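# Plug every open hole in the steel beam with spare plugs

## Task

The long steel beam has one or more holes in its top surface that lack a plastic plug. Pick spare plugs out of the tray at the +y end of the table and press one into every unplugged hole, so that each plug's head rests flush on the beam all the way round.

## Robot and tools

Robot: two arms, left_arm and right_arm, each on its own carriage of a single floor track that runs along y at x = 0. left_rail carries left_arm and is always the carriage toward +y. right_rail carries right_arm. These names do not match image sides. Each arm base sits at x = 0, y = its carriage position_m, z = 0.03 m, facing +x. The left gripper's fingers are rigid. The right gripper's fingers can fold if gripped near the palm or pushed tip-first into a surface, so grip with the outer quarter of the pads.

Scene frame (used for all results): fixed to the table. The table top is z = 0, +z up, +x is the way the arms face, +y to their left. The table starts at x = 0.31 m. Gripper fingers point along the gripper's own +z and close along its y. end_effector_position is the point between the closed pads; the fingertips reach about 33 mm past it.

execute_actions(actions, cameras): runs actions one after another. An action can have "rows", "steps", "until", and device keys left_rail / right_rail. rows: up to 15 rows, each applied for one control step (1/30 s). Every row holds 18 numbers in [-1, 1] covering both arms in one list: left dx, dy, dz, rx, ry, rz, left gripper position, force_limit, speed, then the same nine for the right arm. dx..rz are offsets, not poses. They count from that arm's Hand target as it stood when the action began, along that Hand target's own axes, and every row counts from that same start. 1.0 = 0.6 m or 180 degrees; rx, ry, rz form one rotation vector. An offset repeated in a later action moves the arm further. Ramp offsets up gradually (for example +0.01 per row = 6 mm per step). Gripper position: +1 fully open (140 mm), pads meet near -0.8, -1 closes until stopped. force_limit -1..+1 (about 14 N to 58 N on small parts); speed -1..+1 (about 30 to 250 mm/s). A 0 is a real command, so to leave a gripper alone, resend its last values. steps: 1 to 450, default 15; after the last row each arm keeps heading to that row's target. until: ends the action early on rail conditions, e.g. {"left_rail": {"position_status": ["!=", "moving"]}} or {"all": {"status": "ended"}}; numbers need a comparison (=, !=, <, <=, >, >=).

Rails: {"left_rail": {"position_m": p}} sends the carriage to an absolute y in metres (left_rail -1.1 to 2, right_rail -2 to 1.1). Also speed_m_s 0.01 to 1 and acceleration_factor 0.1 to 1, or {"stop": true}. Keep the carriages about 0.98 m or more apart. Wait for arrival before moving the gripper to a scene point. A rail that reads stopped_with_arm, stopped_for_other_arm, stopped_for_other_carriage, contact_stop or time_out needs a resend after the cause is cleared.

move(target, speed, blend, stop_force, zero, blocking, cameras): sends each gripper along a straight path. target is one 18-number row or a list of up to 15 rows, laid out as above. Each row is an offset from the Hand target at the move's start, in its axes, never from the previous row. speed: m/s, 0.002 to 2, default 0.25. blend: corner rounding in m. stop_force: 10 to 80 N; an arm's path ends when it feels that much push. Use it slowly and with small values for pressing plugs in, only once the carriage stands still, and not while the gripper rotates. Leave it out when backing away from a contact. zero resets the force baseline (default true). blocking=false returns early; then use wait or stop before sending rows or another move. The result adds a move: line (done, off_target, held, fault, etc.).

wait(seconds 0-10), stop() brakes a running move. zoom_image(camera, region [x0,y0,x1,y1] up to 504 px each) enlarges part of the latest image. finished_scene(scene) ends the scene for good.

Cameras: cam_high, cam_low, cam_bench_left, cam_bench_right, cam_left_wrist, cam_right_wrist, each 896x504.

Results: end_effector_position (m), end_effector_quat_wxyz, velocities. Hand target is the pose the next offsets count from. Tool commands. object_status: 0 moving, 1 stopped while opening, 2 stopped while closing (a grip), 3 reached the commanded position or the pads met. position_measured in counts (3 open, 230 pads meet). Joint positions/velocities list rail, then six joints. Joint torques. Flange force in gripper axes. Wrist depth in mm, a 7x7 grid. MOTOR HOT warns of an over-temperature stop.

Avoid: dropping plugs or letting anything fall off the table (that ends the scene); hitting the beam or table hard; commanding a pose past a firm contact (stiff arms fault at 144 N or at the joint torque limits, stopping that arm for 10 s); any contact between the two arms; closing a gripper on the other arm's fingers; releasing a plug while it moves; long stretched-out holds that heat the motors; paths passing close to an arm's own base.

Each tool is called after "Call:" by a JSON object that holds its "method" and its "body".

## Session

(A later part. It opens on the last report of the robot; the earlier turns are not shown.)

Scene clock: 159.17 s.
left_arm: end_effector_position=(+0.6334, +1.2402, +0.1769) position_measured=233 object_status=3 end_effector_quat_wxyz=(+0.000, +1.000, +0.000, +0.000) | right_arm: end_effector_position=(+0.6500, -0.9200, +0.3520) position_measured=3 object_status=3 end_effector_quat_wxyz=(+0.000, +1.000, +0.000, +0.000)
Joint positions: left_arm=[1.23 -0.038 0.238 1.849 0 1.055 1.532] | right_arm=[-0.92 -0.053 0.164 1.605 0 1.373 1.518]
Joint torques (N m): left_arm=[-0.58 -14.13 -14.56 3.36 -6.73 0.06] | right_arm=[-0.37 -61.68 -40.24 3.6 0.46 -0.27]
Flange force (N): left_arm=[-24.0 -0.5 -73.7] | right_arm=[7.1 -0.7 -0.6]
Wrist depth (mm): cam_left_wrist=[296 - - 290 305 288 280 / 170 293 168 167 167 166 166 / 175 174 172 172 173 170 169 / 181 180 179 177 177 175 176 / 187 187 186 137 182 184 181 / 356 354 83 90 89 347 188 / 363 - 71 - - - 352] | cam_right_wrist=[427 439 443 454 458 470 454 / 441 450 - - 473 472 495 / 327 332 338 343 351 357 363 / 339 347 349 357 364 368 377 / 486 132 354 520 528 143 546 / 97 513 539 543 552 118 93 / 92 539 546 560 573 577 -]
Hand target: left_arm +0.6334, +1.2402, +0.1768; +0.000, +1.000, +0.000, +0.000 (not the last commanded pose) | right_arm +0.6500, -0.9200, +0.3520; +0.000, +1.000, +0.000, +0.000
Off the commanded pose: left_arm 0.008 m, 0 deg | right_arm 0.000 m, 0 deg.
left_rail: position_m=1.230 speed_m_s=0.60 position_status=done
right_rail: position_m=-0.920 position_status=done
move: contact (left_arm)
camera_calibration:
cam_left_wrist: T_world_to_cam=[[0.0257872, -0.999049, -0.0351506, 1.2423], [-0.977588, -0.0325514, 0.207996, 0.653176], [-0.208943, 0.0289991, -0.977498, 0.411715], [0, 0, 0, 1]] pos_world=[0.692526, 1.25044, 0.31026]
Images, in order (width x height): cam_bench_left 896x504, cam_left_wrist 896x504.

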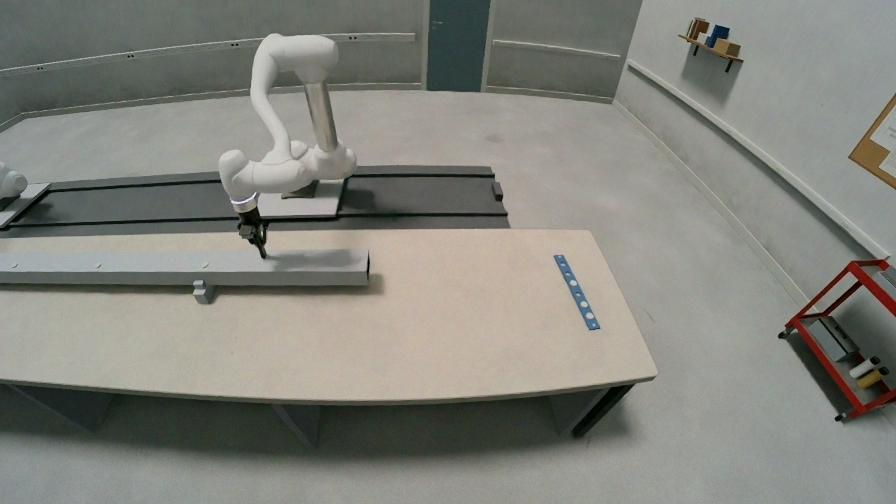

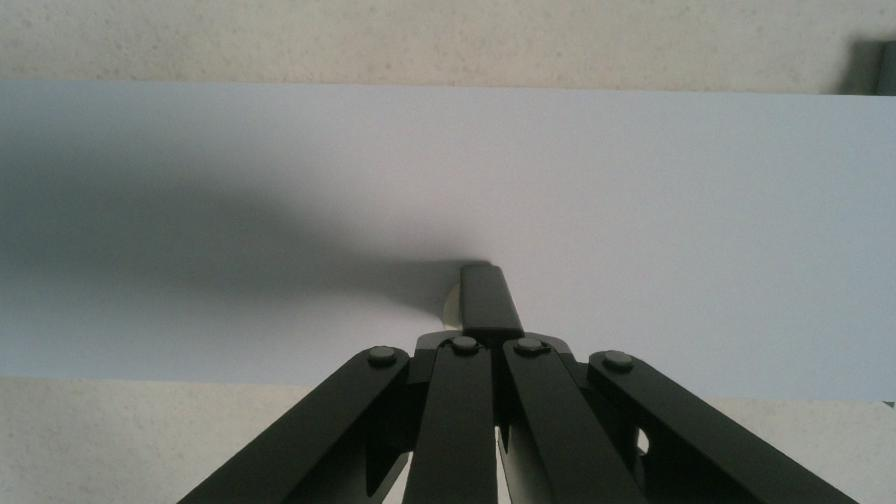

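Call:
{"method": "move", "body": {"target": [0,0,-0.08,0,0,0,-1,-1,0, 0,0,0,0,0,0,1,1,1], "speed": 0.1, "cameras": ["cam_bench_left"]}}

Call:
{"method": "move", "body": {"target": [-0.08,0,0,0,0,0,-0.31,-1,0.5, 0,0,0,0,0,0,1,1,1], "speed": 0.2, "cameras": ["cam_left_wrist","cam_bench_left","cam_high"]}}

Call:
{"method": "zoom_image", "body": {"camera": "cam_left_wrist", "region": [380, 80, 580, 280]}}

Call:
{"method": "zoom_image", "body": {"camera": "cam_bench_left", "region": [190, 220, 310, 300]}}

Call:
{"method": "zoom_image", "body": {"camera": "cam_high", "region": [660, 70, 760, 130]}}

Scene clock: 163.77 s.
left_arm: end_effector_position=(+0.6333, +1.2402, +0.2248) position_measured=233 object_status=3 end_effector_quat_wxyz=(+0.000, +1.000, +0.000, +0.000) | right_arm: end_effector_position=(+0.6500, -0.9200, +0.3520) position_measured=3 object_status=3 end_effector_quat_wxyz=(+0.000, +1.000, +0.000, +0.000)
Joint positions: left_arm=[1.23 -0.038 0.201 1.799 0 1.141 1.532] | right_arm=[-0.92 -0.053 0.164 1.605 0 1.373 1.518]
Joint torques (N m): left_arm=[0.03 -54.63 -39.37 3.38 0.09 0.02] | right_arm=[-0.11 -61.71 -40.33 3.54 0.59 -0.3]
Flange force (N): left_arm=[-9.1 0.4 -2.9] | right_arm=[6.5 -0.8 -0.5]
Wrist depth (mm): cam_left_wrist=[- 335 330 - 322 330 - / 217 214 336 214 212 336 - / 219 222 220 219 218 216 215 / 230 229 227 226 225 - 221 / 235 241 - 137 232 372 233 / - - 83 90 89 395 - / - - 71 - - - -] | cam_right_wrist=[433 439 446 454 458 466 482 / 439 449 460 469 476 475 492 / 332 334 338 344 350 358 364 / 339 345 350 356 362 370 375 / 484 139 506 510 525 144 550 / 97 516 527 539 - 118 95 / 97 537 549 - 565 - -]
Hand target: left_arm +0.6334, +1.2402, +0.2248; +0.000, +1.000, +0.000, +0.000 | right_arm +0.6500, -0.9200, +0.3520; +0.000, +1.000, +0.000, +0.000
Off the commanded pose: left_arm 0.000 m, 0 deg | right_arm 0.000 m, 0 deg.
left_rail: position_m=1.230 speed_m_s=0.60 position_status=done
right_rail: position_m=-0.920 position_status=done
move: done
Images, in order (width x height): cam_bench_left 896x504.

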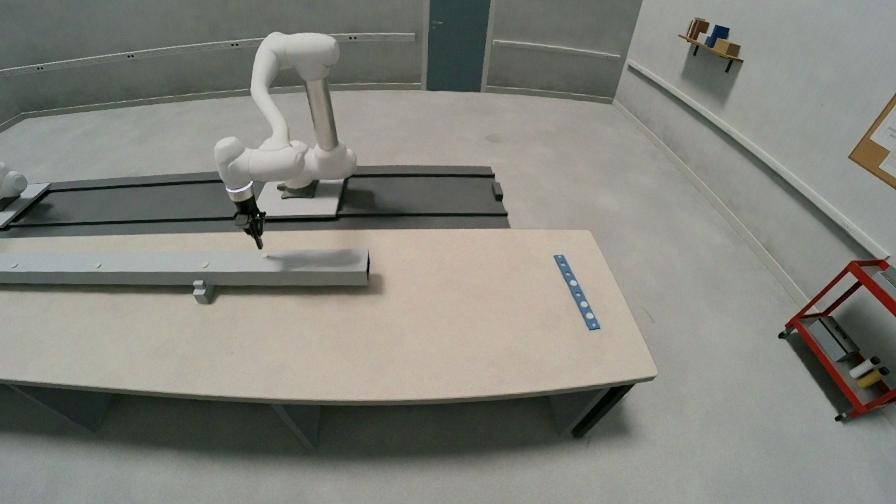

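Scene clock: 164.53 s.
left_arm: end_effector_position=(+0.5854, +1.2402, +0.2248) position_measured=168 object_status=3 end_effector_quat_wxyz=(+0.000, +1.000, +0.000, +0.000) | right_arm: end_effector_position=(+0.6500, -0.9200, +0.3520) position_measured=3 object_status=3 end_effector_quat_wxyz=(+0.000, +1.000, +0.000, +0.000)
Joint positions: left_arm=[1.23 -0.042 0.129 1.886 0 1.126 1.529] | right_arm=[-0.92 -0.053 0.164 1.605 0 1.373 1.518]
Joint torques (N m): left_arm=[-0.16 -47.38 -39.55 3.35 0.14 0.04] | right_arm=[0.16 -62.12 -40.45 3.62 0.49 -0.29]
Flange force (N): left_arm=[-9.0 -0.1 -1.9] | right_arm=[7.4 -0.2 -0.3]
Wrist depth (mm): cam_left_wrist=[- 206 207 206 206 203 201 / 215 214 214 212 211 208 209 / 221 221 220 219 217 - 215 / 381 229 225 226 223 224 - / 386 - 101 376 160 373 - / - 93 88 - 96 93 389 / - 67 - - - 72 -] | cam_right_wrist=[428 439 446 446 464 468 475 / 446 449 459 467 476 434 493 / 328 332 337 344 351 357 365 / 339 344 351 356 365 369 378 / 487 139 507 519 521 144 549 / 97 140 525 527 559 118 93 / 92 518 546 527 579 568 -]
Hand target: left_arm +0.5854, +1.2402, +0.2248; +0.000, +1.000, +0.000, +0.000 | right_arm +0.6500, -0.9200, +0.3520; +0.000, +1.000, +0.000, +0.000
Off the commanded pose: left_arm 0.000 m, 0 deg | right_arm 0.000 m, 0 deg.
left_rail: position_m=1.230 speed_m_s=0.60 position_status=done
right_rail: position_m=-0.920 position_status=done
move: done
camera_calibration:
cam_left_wrist: T_world_to_cam=[[0.0257833, -0.999049, -0.0351527, 1.24522], [-0.977568, -0.0325509, 0.208092, 0.59624], [-0.209038, 0.0289988, -0.977477, 0.448562], [0, 0, 0, 1]] pos_world=[0.644526, 1.25044, 0.358159]
Images, in order (width x height): cam_high 896x504, cam_bench_left 896x504, cam_left_wrist 896x504.

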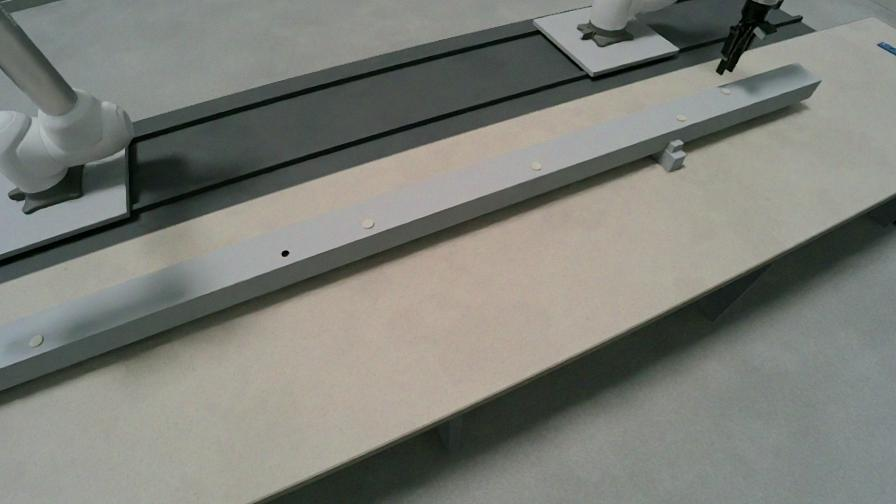

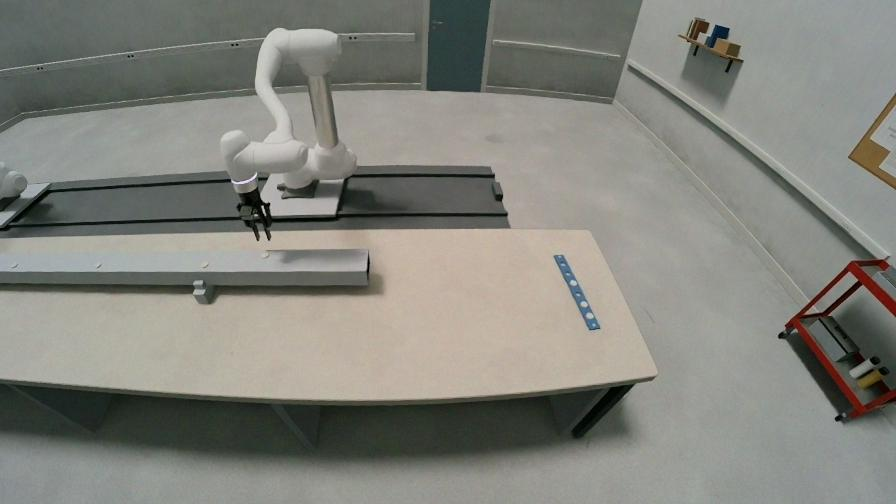

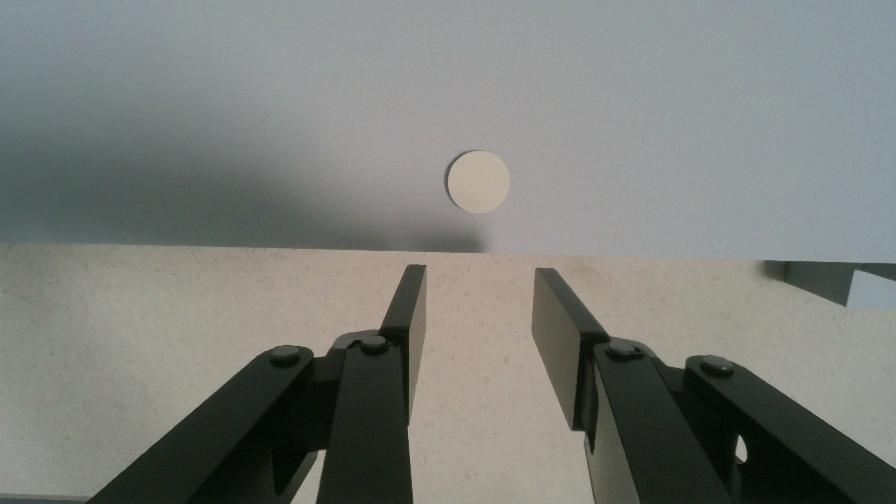

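Scaled by 2.520 from the camera's 896x504 image, which has a finer 1280x720 frame.

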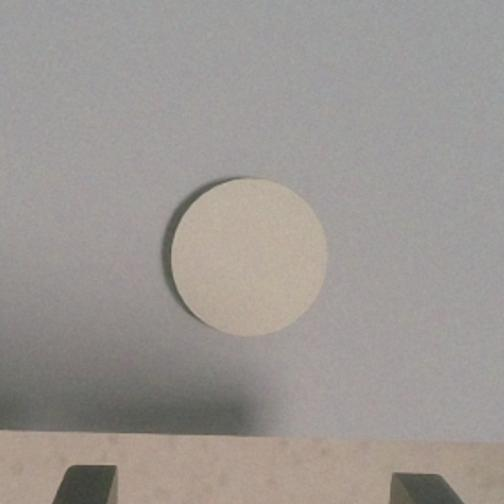

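Scaled by 4.200 from the camera's 896x504 image, which has a finer 1280x720 frame.

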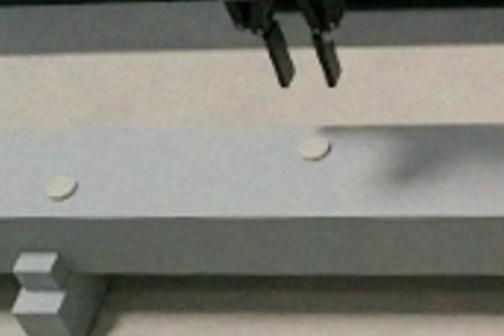

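Scaled by 5.040 from the camera's 896x504 image, which has a finer 1280x720 frame.

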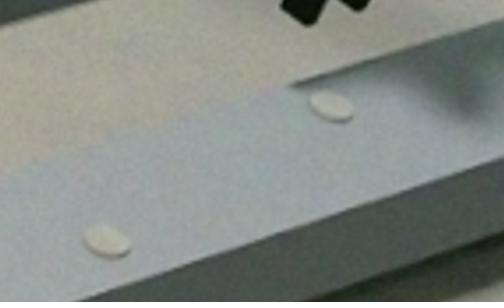

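Call:
{"method": "move", "body": {"target": [0.01,0.35,0,0,0,0,-0.31,-1,0.5, 0,0,0,0,0,0,1,1,1], "speed": 0.3, "cameras": ["cam_left_wrist"]}}

Call:
{"method": "zoom_image", "body": {"camera": "cam_left_wrist", "region": [380, 80, 580, 280]}}

Scene clock: 168.27 s.
left_arm: end_effector_position=(+0.5914, +1.0302, +0.2248) position_measured=168 object_status=3 end_effector_quat_wxyz=(+0.000, +1.000, +0.000, +0.000) | right_arm: end_effector_position=(+0.6500, -0.9200, +0.3520) position_measured=3 object_status=3 end_effector_quat_wxyz=(+0.000, +1.000, +0.000, +0.000)
Joint positions: left_arm=[1.23 -0.381 0.187 1.816 0 1.138 1.189] | right_arm=[-0.92 -0.053 0.164 1.605 0 1.373 1.518]
Joint torques (N m): left_arm=[-1.02 -53.48 -39.63 3.36 0.13 0.08] | right_arm=[-0.51 -60.94 -40.41 3.58 0.48 -0.35]
Flange force (N): left_arm=[-8.3 -4.0 -2.2] | right_arm=[5.6 -1.0 -0.6]
Wrist depth (mm): cam_left_wrist=[207 207 207 205 203 203 203 / 217 212 211 211 211 209 210 / 223 - - - 218 216 216 / 375 228 227 373 226 - 224 / 390 378 109 384 134 - - / - - 88 410 96 93 - / - 67 - 415 - 72 -] | cam_right_wrist=[434 439 446 454 461 470 478 / 445 446 459 467 473 477 494 / 328 333 336 343 350 357 364 / 339 343 350 357 363 369 379 / 486 139 511 522 526 134 542 / 97 139 525 537 556 118 95 / - 554 547 561 570 - -]
Hand target: left_arm +0.5914, +1.0302, +0.2248; +0.000, +1.000, +0.000, +0.000 | right_arm +0.6500, -0.9200, +0.3520; +0.000, +1.000, +0.000, +0.000
Off the commanded pose: left_arm 0.000 m, 0 deg | right_arm 0.000 m, 0 deg.
left_rail: position_m=1.230 speed_m_s=0.60 position_status=done
right_rail: position_m=-0.920 position_status=done
move: done
camera_calibration:
cam_left_wrist: T_world_to_cam=[[0.0258808, -0.999046, -0.0351747, 1.03531], [-0.977565, -0.0326508, 0.20809, 0.595376], [-0.20904, 0.029, -0.977477, 0.455903], [0, 0, 0, 1]] pos_world=[0.650526, 1.04054, 0.358159]
Images, in order (width x height): cam_left_wrist 896x504.

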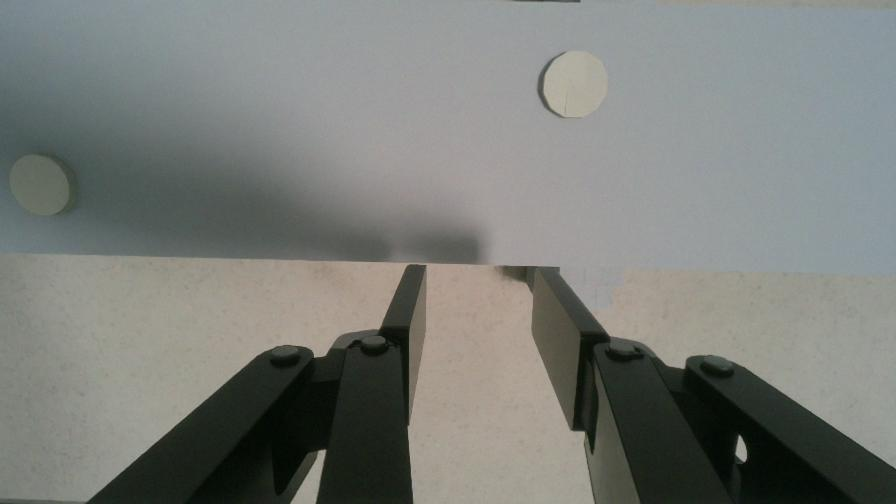

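Scaled by 2.520 from the camera's 896x504 image, which has a finer 1280x720 frame.

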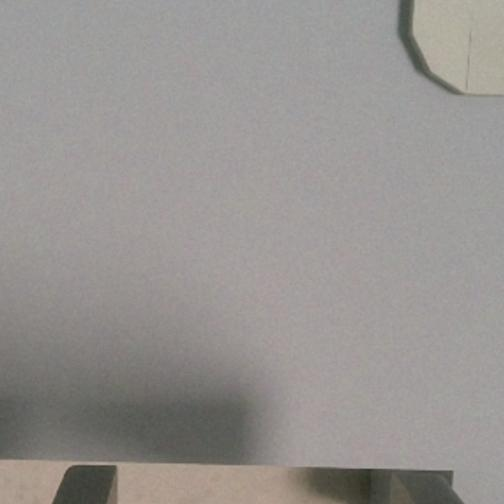

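Call:
{"method": "zoom_image", "body": {"camera": "cam_left_wrist", "region": [0, 130, 100, 230]}}

Call:
{"method": "zoom_image", "body": {"camera": "cam_left_wrist", "region": [520, 30, 620, 130]}}

Scaled by 5.040 from the camera's 896x504 image, which has a finer 1280x720 frame.

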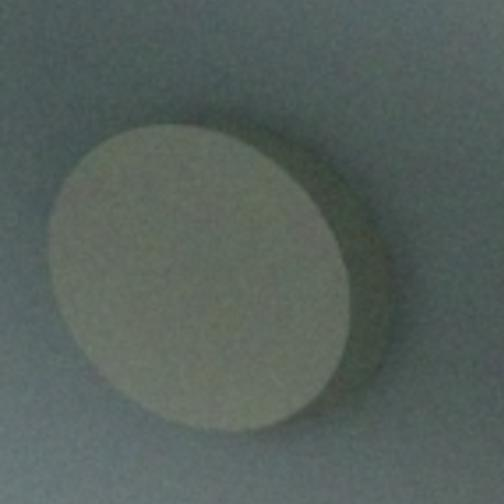

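Scaled by 5.040 from the camera's 896x504 image, which has a finer 1280x720 frame.

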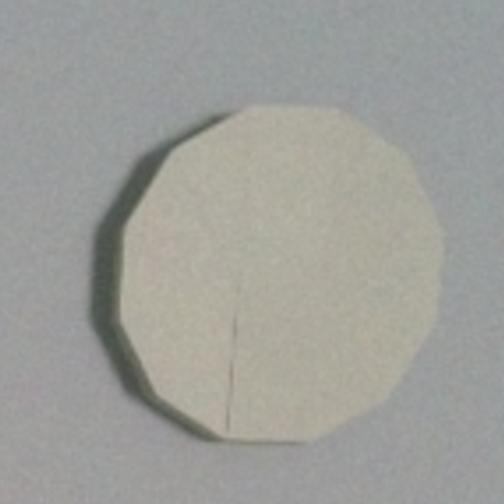

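Call:
{"method": "execute_actions", "body": {"actions": [{"left_rail":{"position_m":2.0,"acceleration_factor":1,"speed_m_s":1},"rows":[[0,-0.02,0,0,0,0,-0.31,-1,0.5,0,0,0,0,0,0,1,1,1],[0,-0.04,0,0,0,0,-0.31,-1,0.5,0,0,0,0,0,0,1,1,1],[0,-0.06,0,0,0,0,-0.31,-1,0.5,0,0,0,0,0,0,1,1,1],[0,-0.08,0,0,0,0,-0.31,-1,0.5,0,0,0,0,0,0,1,1,1],[0,-0.1,0,0,0,0,-0.31,-1,0.5,0,0,0,0,0,0,1,1,1],[0,-0.12,0,0,0,0,-0.31,-1,0.5,0,0,0,0,0,0,1,1,1],[0,-0.14,0,0,0,0,-0.31,-1,0.5,0,0,0,0,0,0,1,1,1],[0,-0.16,0,0,0,0,-0.31,-1,0.5,0,0,0,0,0,0,1,1,1],[0,-0.18,0,0,0,0,-0.31,-1,0.5,0,0,0,0,0,0,1,1,1],[0,-0.2,0,0,0,0,-0.31,-1,0.5,0,0,0,0,0,0,1,1,1],[0,-0.22,0,0,0,0,-0.31,-1,0.5,0,0,0,0,0,0,1,1,1],[0,-0.24,0,0,0,0,-0.31,-1,0.5,0,0,0,0,0,0,1,1,1],[0,-0.26,0,0,0,0,-0.31,-1,0.5,0,0,0,0,0,0,1,1,1],[0,-0.28,0,0,0,0,-0.31,-1,0.5,0,0,0,0,0,0,1,1,1],[0,-0.29,0,0,0,0,-0.31,-1,0.5,0,0,0,0,0,0,1,1,1]],"steps":90,"until":{"left_rail":{"position_status":["!=","moving"]}}}], "cameras": []}}

Scene clock: 187.20 s.
left_arm: end_effector_position=(+0.5914, +1.9740, +0.2248) position_measured=168 object_status=3 end_effector_quat_wxyz=(+0.000, +1.000, +0.000, +0.000) | right_arm: end_effector_position=(+0.6500, -0.9200, +0.3520) position_measured=3 object_status=3 end_effector_quat_wxyz=(+0.000, +1.000, +0.000, +0.000)
Joint positions: left_arm=[2 -0.102 0.138 1.875 0 1.128 1.469] | right_arm=[-0.92 -0.053 0.164 1.605 0 1.373 1.518]
Joint torques (N m): left_arm=[0.05 -48.48 -39.48 3.32 0.16 0.08] | right_arm=[-0.46 -61.5 -40.45 3.54 0.59 -0.37]
Flange force (N): left_arm=[-9.0 0.0 -2.1] | right_arm=[6.2 -1.0 -0.2]
Wrist depth (mm): cam_left_wrist=[- 349 334 340 350 - 334 / - 352 - 341 351 335 341 / - - - 357 362 354 351 / - - - 368 373 370 371 / 391 - 100 - 133 378 377 / 406 - 88 395 96 93 392 / - 68 - - - 72 -] | cam_right_wrist=[435 450 443 449 454 465 478 / 443 451 458 469 476 434 493 / 327 333 340 345 350 358 365 / 339 344 348 358 365 370 376 / 345 139 513 522 530 143 549 / 97 516 526 539 536 118 95 / 92 527 544 561 572 574 -]
Hand target: left_arm +0.5914, +1.9739, +0.2248; +0.000, +1.000, +0.000, +0.000 | right_arm +0.6500, -0.9200, +0.3520; +0.000, +1.000, +0.000, +0.000
Off the commanded pose: left_arm 0.000 m, 0 deg | right_arm 0.000 m, 0 deg.
left_rail: position_m=2.000 position_status=done
right_rail: position_m=-0.920 position_status=done
No camera images: "cameras" was empty.

Call:
{"method": "move", "body": {"target": [[0.1672,-0.9128,0.05,0,0,0,-0.31,-1,0.5, 0,0,0,0,0,0,1,1,1],[0.1672,-0.9128,0.25,0,0,0,-0.31,-1,0.5, 0,0,0,0,0,0,1,1,1]], "speed": 0.4, "blend": [0.04,0], "cameras": ["cam_left_wrist"]}}

Call:
{"method": "zoom_image", "body": {"camera": "cam_left_wrist", "region": [300, 100, 650, 450]}}

Scene clock: 191.47 s.
left_arm: end_effector_position=(+0.6918, +2.5217, +0.0750) position_measured=168 object_status=3 end_effector_quat_wxyz=(+0.000, +1.000, +0.000, +0.000) | right_arm: end_effector_position=(+0.6500, -0.9200, +0.3520) position_measured=3 object_status=3 end_effector_quat_wxyz=(+0.000, +1.000, +0.000, +0.000)
Joint positions: left_arm=[2 0.607 0.65 1.421 0 1.069 2.177] | right_arm=[-0.92 -0.053 0.164 1.605 0 1.373 1.518]
Joint torques (N m): left_arm=[-0.06 -93.63 -38.26 3.22 0.13 0.07] | right_arm=[-0.47 -61.76 -40.46 3.62 0.53 -0.29]
Flange force (N): left_arm=[-10.4 8.1 -5.2] | right_arm=[6.7 -1.6 -0.3]
Wrist depth (mm): cam_left_wrist=[198 197 200 186 195 193 192 / 207 205 204 201 201 199 200 / 212 212 208 207 207 206 206 / 222 218 220 - 215 213 - / - 228 224 216 162 222 221 / - 233 88 223 113 93 229 / - 67 - - - 72 -] | cam_right_wrist=[435 437 446 456 456 461 477 / 440 449 462 468 475 437 493 / 328 333 336 344 351 358 362 / 340 344 348 356 363 369 377 / 347 139 502 521 525 144 554 / 97 513 532 541 542 118 95 / - 539 549 558 575 - -]
Hand target: left_arm +0.6917, +2.5217, +0.0749; +0.000, +1.000, +0.000, +0.000 | right_arm +0.6500, -0.9200, +0.3520; +0.000, +1.000, +0.000, +0.000
Off the commanded pose: left_arm 0.000 m, 0 deg | right_arm 0.000 m, 0 deg.
left_rail: position_m=2.000 position_status=done
right_rail: position_m=-0.920 position_status=done
move: done
camera_calibration:
cam_left_wrist: T_world_to_cam=[[0.0258847, -0.999046, -0.0351726, 2.51751], [-0.977585, -0.0326513, 0.207994, 0.773431], [-0.208944, 0.0290003, -0.977497, 0.287143], [0, 0, 0, 1]] pos_world=[0.750926, 2.53204, 0.20836]
Images, in order (width x height): cam_left_wrist 896x504.

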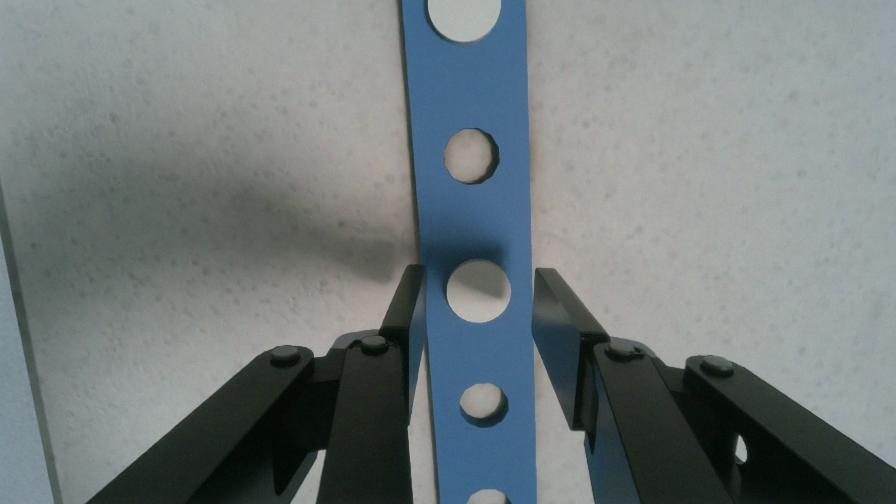

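Scaled by 1.440 from the camera's 896x504 image, which has a finer 1280x720 frame.

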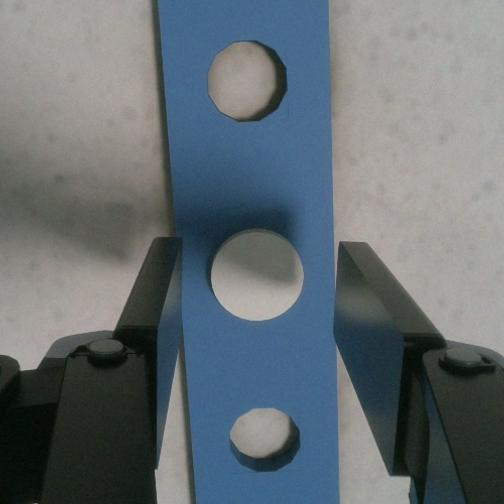

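Call:
{"method": "move", "body": {"target": [-0.0005,0.001,0.0555,0,0,0,-0.31,-1,0.5, 0,0,0,0,0,0,1,1,1], "speed": 0.03, "stop_force": 15, "cameras": []}}

Call:
{"method": "move", "body": {"target": [0,0,0,0,0,0,-1,-1,-1, 0,0,0,0,0,0,1,1,1], "cameras": ["cam_left_wrist"]}}

Call:
{"method": "wait", "body": {"seconds": 0.8, "cameras": []}}

Scene clock: 196.97 s.
left_arm: end_effector_position=(+0.6914, +2.5211, +0.0416) position_measured=168 object_status=3 end_effector_quat_wxyz=(+0.000, +1.000, +0.000, +0.000) | right_arm: end_effector_position=(+0.6500, -0.9200, +0.3520) position_measured=3 object_status=3 end_effector_quat_wxyz=(+0.000, +1.000, +0.000, +0.000)
Joint positions: left_arm=[2 0.606 0.677 1.443 0 1.021 2.177] | right_arm=[-0.92 -0.053 0.164 1.605 0 1.373 1.518]
Joint torques (N m): left_arm=[-0.14 -95.11 -37.16 3.11 0.17 0.06] | right_arm=[-1.34 -61.74 -40.28 3.61 0.46 -0.29]
Flange force (N): left_arm=[-9.7 7.4 -5.4] | right_arm=[7.2 -2.5 -0.5]
Wrist depth (mm): cam_left_wrist=[167 166 165 158 164 163 162 / 174 171 171 - 168 168 168 / 178 177 177 173 173 175 174 / 186 182 183 - 181 180 179 / 192 - 187 172 161 186 186 / 197 196 88 - 113 93 192 / - 67 - 201 - 72 -] | cam_right_wrist=[430 439 446 462 455 468 478 / - 447 458 464 478 436 487 / 328 334 337 345 351 357 365 / 339 344 350 357 363 369 379 / 484 139 510 519 524 144 546 / 97 128 527 539 548 118 92 / 92 539 553 552 570 559 -]
Hand target: left_arm +0.6915, +2.5211, +0.0416; +0.000, +1.000, +0.000, +0.000 | right_arm +0.6500, -0.9200, +0.3520; +0.000, +1.000, +0.000, +0.000
Off the commanded pose: left_arm 0.000 m, 0 deg | right_arm 0.000 m, 0 deg.
left_rail: position_m=2.000 position_status=done
right_rail: position_m=-0.920 position_status=done
move: done
No camera images: "cameras" was empty.

Scene clock: 197.63 s.
left_arm: end_effector_position=(+0.6914, +2.5211, +0.0416) position_measured=189 object_status=0 end_effector_quat_wxyz=(+0.000, +1.000, +0.000, +0.000) | right_arm: end_effector_position=(+0.6500, -0.9200, +0.3520) position_measured=3 object_status=3 end_effector_quat_wxyz=(+0.000, +1.000, +0.000, +0.000)
Joint positions: left_arm=[2 0.606 0.677 1.443 0 1.021 2.177] | right_arm=[-0.92 -0.053 0.164 1.605 0 1.373 1.518]
Joint torques (N m): left_arm=[-0.24 -93.04 -35.84 3.06 0.18 0.05] | right_arm=[-0.39 -61.77 -40.32 3.6 0.6 -0.27]
Flange force (N): left_arm=[-9.6 6.7 -7.8] | right_arm=[6.9 -0.8 -0.4]
Wrist depth (mm): cam_left_wrist=[166 166 165 - 163 163 162 / 173 172 171 - 169 168 168 / 179 178 177 172 174 174 174 / 185 184 183 - 182 179 176 / 193 190 188 111 185 188 186 / 198 197 87 94 84 94 192 / 205 - 74 196 - - 198] | cam_right_wrist=[430 439 445 455 454 465 478 / 446 448 458 468 478 422 491 / 327 333 336 344 351 357 362 / 339 344 351 358 362 369 375 / 484 132 507 518 526 134 547 / 97 128 526 528 550 118 92 / 97 537 544 - 568 - -]
Hand target: left_arm +0.6915, +2.5211, +0.0416; +0.000, +1.000, +0.000, +0.000 | right_arm +0.6500, -0.9200, +0.3520; +0.000, +1.000, +0.000, +0.000
Off the commanded pose: left_arm 0.000 m, 0 deg | right_arm 0.000 m, 0 deg.
left_rail: position_m=2.000 position_status=done
right_rail: position_m=-0.920 position_status=done
move: done
camera_calibration:
cam_left_wrist: T_world_to_cam=[[0.0257833, -0.999049, -0.0351527, 2.51583], [-0.977568, -0.0325509, 0.208092, 0.77978], [-0.209038, 0.0289988, -0.977477, 0.25452], [0, 0, 0, 1]] pos_world=[0.750626, 2.53144, 0.174959]
Images, in order (width x height): cam_left_wrist 896x504.

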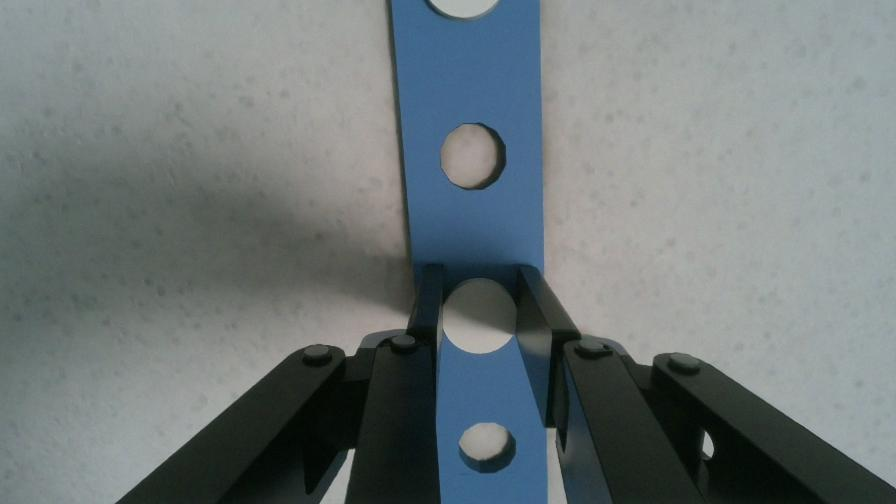

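Scene clock: 198.43 s.
left_arm: end_effector_position=(+0.6915, +2.5211, +0.0416) position_measured=189 object_status=2 end_effector_quat_wxyz=(+0.000, +1.000, +0.000, +0.000) | right_arm: end_effector_position=(+0.6500, -0.9200, +0.3520) position_measured=3 object_status=3 end_effector_quat_wxyz=(+0.000, +1.000, +0.000, +0.000)
Joint positions: left_arm=[2 0.606 0.677 1.443 0 1.021 2.177] | right_arm=[-0.92 -0.053 0.164 1.605 0 1.373 1.518]
Joint torques (N m): left_arm=[-0.4 -92.76 -35.74 3.01 0.17 0.07] | right_arm=[-0.28 -61.93 -40.33 3.63 0.55 -0.3]
Flange force (N): left_arm=[-9.7 7.1 -8.4] | right_arm=[7.3 -0.8 -0.5]
Wrist depth (mm): cam_left_wrist=[168 167 165 157 163 163 162 / 173 172 171 163 169 168 168 / 178 178 176 174 175 175 174 / 184 185 182 171 181 179 179 / 192 191 189 113 185 186 186 / 198 196 87 88 85 94 192 / 205 - 74 200 - - -] | cam_right_wrist=[428 436 445 453 458 464 475 / 439 450 460 466 473 476 490 / 326 334 339 343 350 357 363 / 339 344 351 357 363 370 378 / 347 139 508 522 528 144 549 / 97 509 527 537 553 118 93 / 92 533 569 555 589 603 -]
Hand target: left_arm +0.6915, +2.5211, +0.0416; +0.000, +1.000, +0.000, +0.000 | right_arm +0.6500, -0.9200, +0.3520; +0.000, +1.000, +0.000, +0.000
Tool commands: left_gripper/position=-1.0 left_gripper/force_limit=-1.0 left_gripper/speed=-1.0 right_gripper/position=+1.0 right_gripper/force_limit=+1.0 right_gripper/speed=+1.0
Off the commanded pose: left_arm 0.000 m, 0 deg | right_arm 0.000 m, 0 deg.
left_rail: position_m=2.000 position_status=done
right_rail: position_m=-0.920 position_status=done
wait: 0.80 s
No camera images: "cameras" was empty.

Call:
{"method": "move", "body": {"target": [[0,0,-0.2,0,0,0,-1,-1,-1, 0,0,0,0,0,0,1,1,1],[-0.1358,0.8685,-0.35,0,0,0,-1,-1,-1, 0,0,0,0,0,0,1,1,1]], "speed": 0.25, "blend": [0.04,0], "cameras": ["cam_left_wrist"]}}

Call:
{"method": "execute_actions", "body": {"actions": [{"left_rail":{"position_m":-0.24,"acceleration_factor":0.5,"speed_m_s":0.8},"right_rail":{"position_m":-2.0,"acceleration_factor":0.5},"steps":240,"until":{"all":{"status":"ended"}}}], "cameras": ["cam_left_wrist","cam_high"]}}

Scene clock: 211.77 s.
left_arm: end_effector_position=(+0.6098, +2.0001, +0.2514) position_measured=189 object_status=2 end_effector_quat_wxyz=(+0.000, +1.000, +0.000, +0.000) | right_arm: end_effector_position=(+0.6500, -0.9200, +0.3520) position_measured=3 object_status=3 end_effector_quat_wxyz=(+0.000, +1.000, +0.000, +0.000)
Joint positions: left_arm=[2 -0.056 0.148 1.811 0 1.182 1.514] | right_arm=[-0.92 -0.053 0.164 1.605 0 1.373 1.518]
Joint torques (N m): left_arm=[0.13 -50.26 -40.39 3.44 0.1 0.06] | right_arm=[-0.78 -62.03 -40.61 3.59 0.48 -0.31]
Flange force (N): left_arm=[-9.1 0.2 -1.7] | right_arm=[6.9 -1.7 -0.1]
Wrist depth (mm): cam_left_wrist=[- 365 - - 359 353 351 / - - - 363 - 368 - / - 392 - 382 - - - / - 412 416 382 - 395 - / - - 412 172 126 399 408 / 446 - 88 94 84 90 416 / - - 74 - - - -] | cam_right_wrist=[432 439 445 454 463 469 499 / 444 454 - 468 - 438 494 / 327 333 337 344 350 357 365 / 340 345 351 356 363 369 378 / 486 139 485 519 528 143 549 / 97 512 528 540 547 118 95 / 92 533 583 565 569 583 -]
Hand target: left_arm +0.6099, +2.0000, +0.2515; +0.000, +1.000, +0.000, +0.000 | right_arm +0.6500, -0.9200, +0.3520; +0.000, +1.000, +0.000, +0.000
Off the commanded pose: left_arm 0.000 m, 0 deg | right_arm 0.000 m, 0 deg.
left_rail: position_m=2.000 position_status=done
right_rail: position_m=-0.920 position_status=done
move: done
camera_calibration:
cam_left_wrist: T_world_to_cam=[[0.025875, -0.999046, -0.0351793, 2.00464], [-0.977524, -0.0326518, 0.20828, 0.639492], [-0.20923, 0.0289994, -0.977436, 0.457759], [0, 0, 0, 1]] pos_world=[0.669025, 2.01034, 0.384759]
Images, in order (width x height): cam_left_wrist 896x504.

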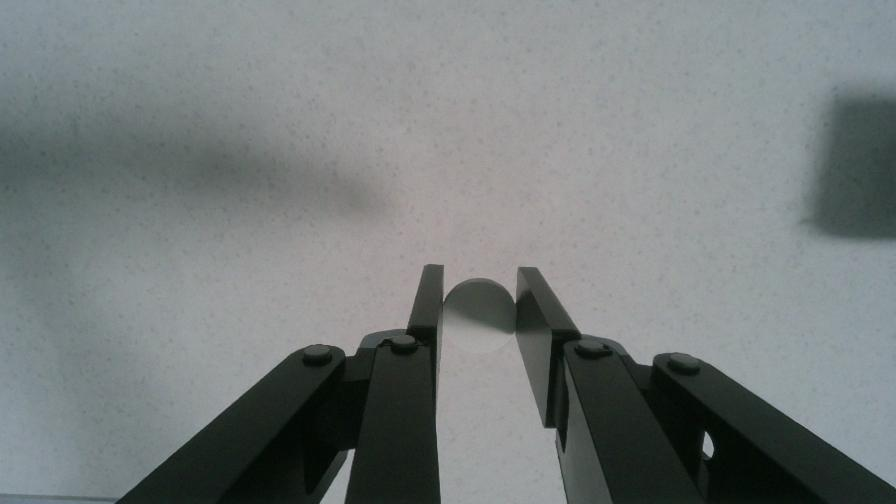

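Scene clock: 216.03 s.
left_arm: end_effector_position=(+0.6099, -0.2398, +0.2515) position_measured=189 object_status=2 end_effector_quat_wxyz=(+0.000, +1.000, +0.000, +0.000) | right_arm: end_effector_position=(+0.6500, -1.9999, +0.3520) position_measured=3 object_status=3 end_effector_quat_wxyz=(+0.000, +1.000, +0.000, +0.000)
Joint positions: left_arm=[-0.24 -0.056 0.148 1.811 0 1.182 1.514] | right_arm=[-2 -0.053 0.164 1.605 0 1.373 1.518]
Joint torques (N m): left_arm=[-0.34 -50.27 -40.56 3.42 0.14 0.05] | right_arm=[-0.56 -61.34 -40 3.59 0.53 -0.32]
Flange force (N): left_arm=[-9.1 0.0 -1.3] | right_arm=[6.9 -1.5 -1.1]
Wrist depth (mm): cam_left_wrist=[- - 359 239 353 355 354 / - 239 238 239 236 235 - / - 245 240 244 244 243 242 / 261 - - 251 - - 250 / - 416 - 113 127 - 409 / - 429 87 88 85 93 - / - - 74 - - - -] | cam_right_wrist=[434 445 438 454 461 467 485 / 444 449 466 458 474 494 496 / 326 333 475 482 491 502 513 / 338 345 491 478 513 519 530 / 346 139 522 - 522 144 550 / 97 514 528 561 552 118 93 / - 537 - 573 558 579 -]
Hand target: left_arm +0.6099, -0.2398, +0.2515; +0.000, +1.000, +0.000, +0.000 | right_arm +0.6500, -1.9999, +0.3520; +0.000, +1.000, +0.000, +0.000
Tool commands: left_gripper/position=-1.0 left_gripper/force_limit=-1.0 left_gripper/speed=-1.0 right_gripper/position=+1.0 right_gripper/force_limit=+1.0 right_gripper/speed=+1.0
Off the commanded pose: left_arm 0.000 m, 0 deg | right_arm 0.000 m, 0 deg.
left_rail: position_m=-0.240 speed_m_s=0.80 position_status=done
right_rail: position_m=-2.000 position_status=done
camera_calibration:
cam_left_wrist: T_world_to_cam=[[0.0257833, -0.999049, -0.0351527, -0.233064], [-0.977568, -0.0325509, 0.208092, 0.566536], [-0.209038, 0.0289988, -0.977477, 0.522819], [0, 0, 0, 1]] pos_world=[0.669126, -0.229563, 0.384959]
Images, in order (width x height): cam_high 896x504, cam_left_wrist 896x504.

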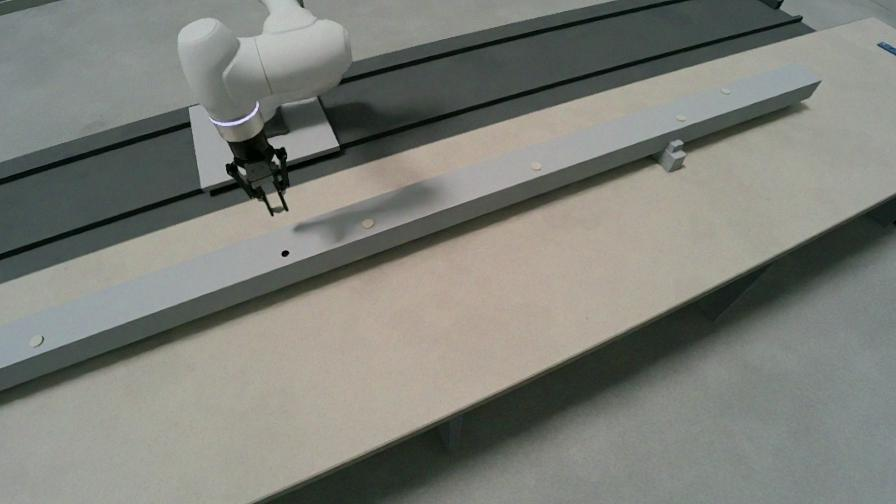

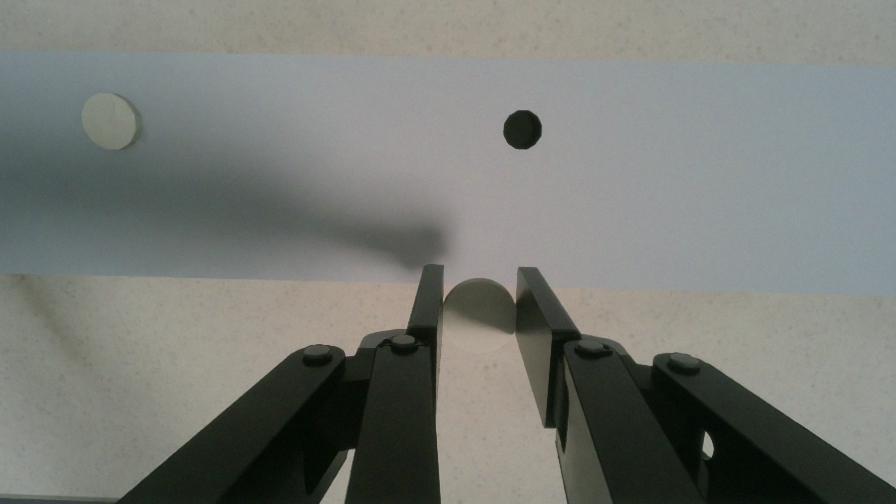

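Call:
{"method": "move", "body": {"target": [0.0768,0.037,0.0775,0,0,0,-1,-1,-1, 0,0,0,0,0,0,1,1,1], "speed": 0.1, "cameras": ["cam_left_wrist"]}}

Call:
{"method": "zoom_image", "body": {"camera": "cam_left_wrist", "region": [380, 180, 580, 380]}}

Scene clock: 220.97 s.
left_arm: end_effector_position=(+0.6560, -0.2621, +0.2051) position_measured=189 object_status=2 end_effector_quat_wxyz=(+0.000, +1.000, +0.000, +0.000) | right_arm: end_effector_position=(+0.6500, -1.9999, +0.3520) position_measured=3 object_status=3 end_effector_quat_wxyz=(+0.000, +1.000, +0.000, +0.000)
Joint positions: left_arm=[-0.24 -0.086 0.25 1.776 0 1.115 1.485] | right_arm=[-2 -0.053 0.164 1.605 0 1.373 1.518]
Joint torques (N m): left_arm=[-0.08 -60.12 -39.16 3.31 0.14 0.09] | right_arm=[-0.93 -61.95 -40.38 3.64 0.52 -0.19]
Flange force (N): left_arm=[-8.3 -0.7 -2.1] | right_arm=[7.4 -1.7 -0.2]
Wrist depth (mm): cam_left_wrist=[322 319 - - 313 - 312 / 335 339 327 325 325 - 323 / 202 204 201 200 338 198 - / 210 - - - 206 - - / 217 217 214 113 127 - - / 382 222 87 94 84 94 219 / - - 74 - - - -] | cam_right_wrist=[434 439 444 454 462 468 478 / 444 449 459 466 475 491 493 / 328 332 475 476 491 503 516 / 340 340 492 498 519 521 535 / 347 139 524 518 524 134 547 / 97 513 528 539 547 118 92 / 92 540 548 589 569 579 -]
Hand target: left_arm +0.6560, -0.2621, +0.2050; +0.000, +1.000, +0.000, +0.000 | right_arm +0.6500, -1.9999, +0.3520; +0.000, +1.000, +0.000, +0.000
Off the commanded pose: left_arm 0.000 m, 0 deg | right_arm 0.000 m, 0 deg.
left_rail: position_m=-0.240 speed_m_s=0.80 position_status=done
right_rail: position_m=-2.000 position_status=done
move: done
camera_calibration:
cam_left_wrist: T_world_to_cam=[[0.0257833, -0.999049, -0.0351527, -0.258064], [-0.977568, -0.0325509, 0.208092, 0.620458], [-0.209038, 0.0289988, -0.977477, 0.487626], [0, 0, 0, 1]] pos_world=[0.715126, -0.251763, 0.338459]
Images, in order (width x height): cam_left_wrist 896x504.

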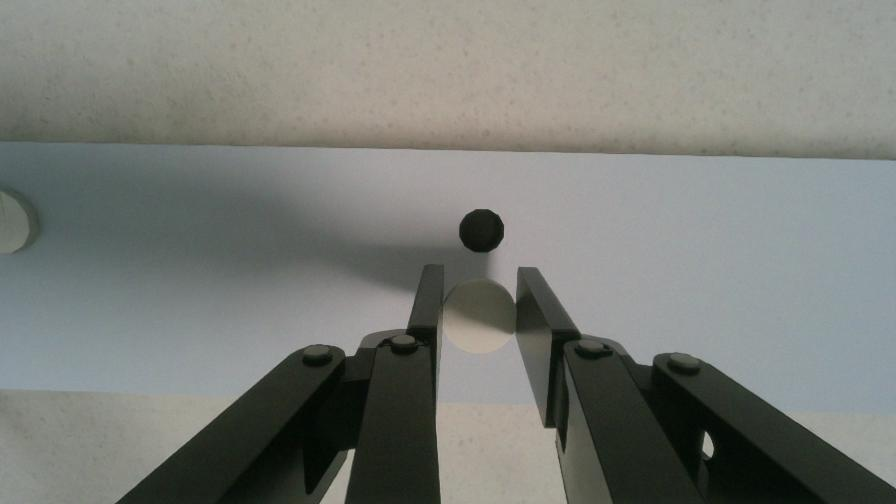

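Scaled by 2.520 from the camera's 896x504 image, which has a finer 1280x720 frame.

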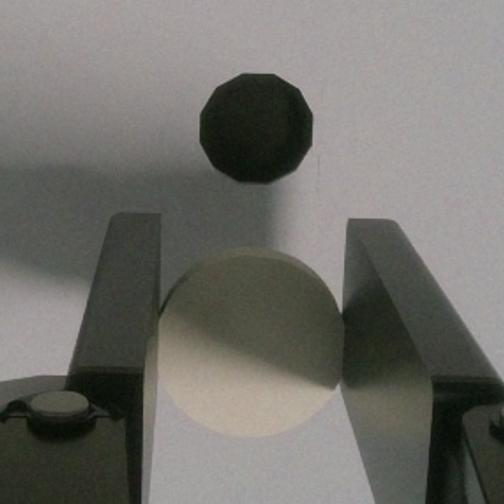

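Call:
{"method": "move", "body": {"target": [[0.0442,0.0012,0,0,0,0,-1,-1,-1, 0,0,0,0,0,0,1,1,1],[0.0442,0.0012,0.02,0,0,0,-1,-1,-1, 0,0,0,0,0,0,1,1,1]], "speed": 0.1, "cameras": []}}

Call:
{"method": "move", "body": {"target": [0,0,0.0325,0,0,0,-1,-1,-1, 0,0,0,0,0,0,1,1,1], "speed": 0.01, "stop_force": 15, "cameras": ["cam_left_wrist","cam_high"]}}

Call:
{"method": "zoom_image", "body": {"camera": "cam_left_wrist", "region": [380, 180, 580, 380]}}

Scene clock: 233.67 s.
left_arm: end_effector_position=(+0.6825, -0.2627, +0.1931) position_measured=189 object_status=2 end_effector_quat_wxyz=(+0.000, +1.000, +0.000, +0.000) | right_arm: end_effector_position=(+0.6500, -1.9999, +0.3520) position_measured=3 object_status=3 end_effector_quat_wxyz=(+0.000, +1.000, +0.000, +0.000)
Joint positions: left_arm=[-0.24 -0.084 0.297 1.736 0 1.107 1.487] | right_arm=[-2 -0.053 0.164 1.605 0 1.373 1.518]
Joint torques (N m): left_arm=[-0.18 -63.76 -39.18 3.32 0.13 0.05] | right_arm=[-0.51 -61.84 -40.41 3.58 0.54 -0.29]
Flange force (N): left_arm=[-9.8 -0.1 -2.5] | right_arm=[6.9 -1.8 -0.2]
Wrist depth (mm): cam_left_wrist=[310 309 312 305 309 - 304 / 317 319 317 - 312 - 309 / - 324 325 213 320 321 323 / 197 195 195 193 - 199 - / - 203 202 114 127 - 204 / - - 87 206 84 90 - / - - 74 - - - -] | cam_right_wrist=[434 434 443 453 458 468 480 / 441 449 458 469 476 479 493 / 328 332 478 483 490 501 509 / 340 343 491 504 516 521 523 / 347 139 508 518 523 144 549 / 97 513 530 540 517 118 95 / 92 533 547 542 - - -]
Hand target: left_arm +0.6825, -0.2628, +0.1930; +0.000, +1.000, +0.000, +0.000 | right_arm +0.6500, -1.9999, +0.3520; +0.000, +1.000, +0.000, +0.000
Off the commanded pose: left_arm 0.000 m, 0 deg | right_arm 0.000 m, 0 deg.
left_rail: position_m=-0.240 speed_m_s=0.80 position_status=done
right_rail: position_m=-2.000 position_status=done
move: done
No camera images: "cameras" was empty.

Scene clock: 236.23 s.
left_arm: end_effector_position=(+0.6825, -0.2628, +0.1735) position_measured=189 object_status=2 end_effector_quat_wxyz=(+0.000, +1.000, +0.000, +0.000) | right_arm: end_effector_position=(+0.6500, -1.9999, +0.3520) position_measured=3 object_status=3 end_effector_quat_wxyz=(+0.000, +1.000, +0.000, +0.000)
Joint positions: left_arm=[-0.24 -0.084 0.312 1.755 0 1.073 1.487] | right_arm=[-2 -0.053 0.164 1.605 0 1.373 1.518]
Joint torques (N m): left_arm=[11.05 -59.37 -32.84 8.48 1.02 0.21] | right_arm=[-0.37 -61.67 -40.46 3.62 0.56 -0.29]
Flange force (N): left_arm=[-7.5 16.8 -10.6] | right_arm=[6.3 -1.3 -0.5]
Wrist depth (mm): cam_left_wrist=[- - 292 282 284 286 - / 304 302 295 300 289 293 294 / 245 197 304 307 300 304 300 / 177 177 175 175 - - - / 183 184 181 124 177 181 - / 190 188 87 186 85 94 - / - - 74 195 - - -] | cam_right_wrist=[431 439 445 454 464 469 484 / 447 451 459 472 476 483 493 / 328 332 474 488 494 500 509 / 339 343 479 500 509 519 527 / 348 128 509 519 526 144 566 / 97 140 535 542 546 118 93 / 92 537 559 561 552 582 -]
Hand target: left_arm +0.6825, -0.2628, +0.1735; +0.000, +1.000, +0.000, +0.000 | right_arm +0.6500, -1.9999, +0.3520; +0.000, +1.000, +0.000, +0.000
Off the commanded pose: left_arm 0.000 m, 0 deg | right_arm 0.000 m, 0 deg.
left_rail: position_m=-0.240 speed_m_s=0.80 position_status=done
right_rail: position_m=-2.000 position_status=done
move: done
camera_calibration:
cam_left_wrist: T_world_to_cam=[[0.0259028, -0.999049, -0.0350773, -0.260668], [-0.977564, -0.0326521, 0.208093, 0.652965], [-0.20904, 0.0289001, -0.97748, 0.462393], [0, 0, 0, 1]] pos_world=[0.741726, -0.252462, 0.306959]
Images, in order (width x height): cam_high 896x504, cam_left_wrist 896x504.

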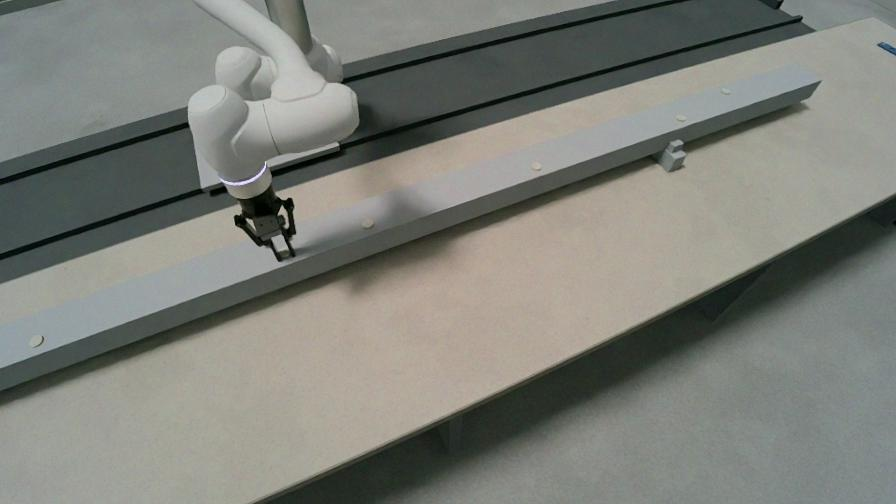

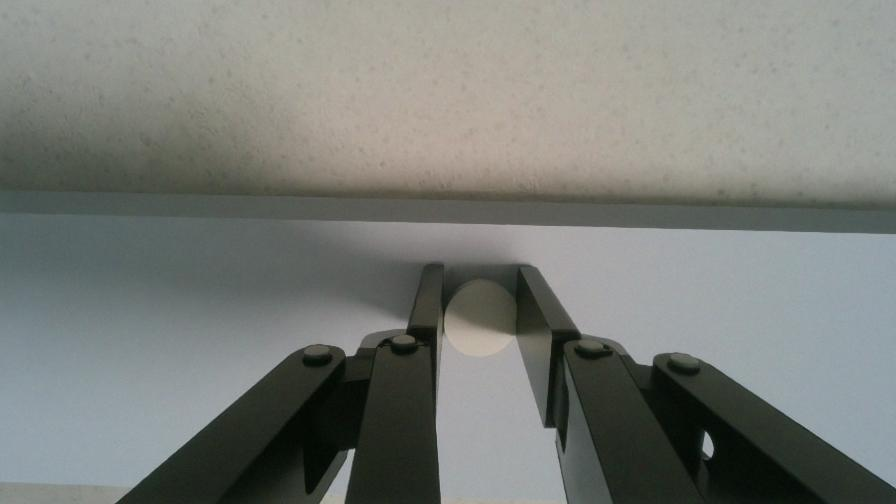

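Scaled by 2.520 from the camera's 896x504 image, which has a finer 1280x720 frame.

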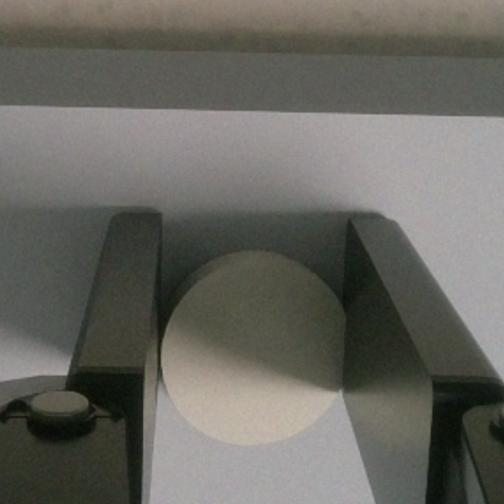

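Call:
{"method": "move", "body": {"target": [0,0.0017,0,0,0,0,-1,-1,-1, 0,0,0,0,0,0,1,1,1], "speed": 0.01, "cameras": []}}

Scene clock: 239.50 s.
left_arm: end_effector_position=(+0.6825, -0.2637, +0.1735) position_measured=189 object_status=2 end_effector_quat_wxyz=(+0.000, +1.000, +0.000, +0.000) | right_arm: end_effector_position=(+0.6500, -1.9999, +0.3520) position_measured=3 object_status=3 end_effector_quat_wxyz=(+0.000, +1.000, +0.000, +0.000)
Joint positions: left_arm=[-0.24 -0.085 0.312 1.755 0 1.073 1.485] | right_arm=[-2 -0.053 0.164 1.605 0 1.373 1.518]
Joint torques (N m): left_arm=[1.25 -59.41 -33.18 3.85 0.8 0.08] | right_arm=[-0.55 -61.7 -40.55 3.64 0.62 -0.29]
Flange force (N): left_arm=[-7.2 1.6 -10.9] | right_arm=[6.4 -1.1 0.1]
Wrist depth (mm): cam_left_wrist=[293 286 - 288 290 287 278 / - 304 307 294 292 294 297 / 237 252 307 308 303 302 299 / 177 177 175 173 176 - 172 / - 183 180 114 161 - - / - 189 87 186 84 93 186 / - - 74 193 - - -] | cam_right_wrist=[433 439 446 453 460 467 476 / 442 456 458 466 470 481 497 / 328 333 476 480 495 492 513 / 339 345 486 494 506 514 531 / 347 140 514 511 523 144 548 / 97 128 530 536 549 118 95 / - 525 549 564 575 - -]
Hand target: left_arm +0.6825, -0.2638, +0.1735; +0.000, +1.000, +0.000, +0.000 | right_arm +0.6500, -1.9999, +0.3520; +0.000, +1.000, +0.000, +0.000
Off the commanded pose: left_arm 0.000 m, 0 deg | right_arm 0.000 m, 0 deg.
left_rail: position_m=-0.240 speed_m_s=0.80 position_status=done
right_rail: position_m=-2.000 position_status=done
move: done
No camera images: "cameras" was empty.


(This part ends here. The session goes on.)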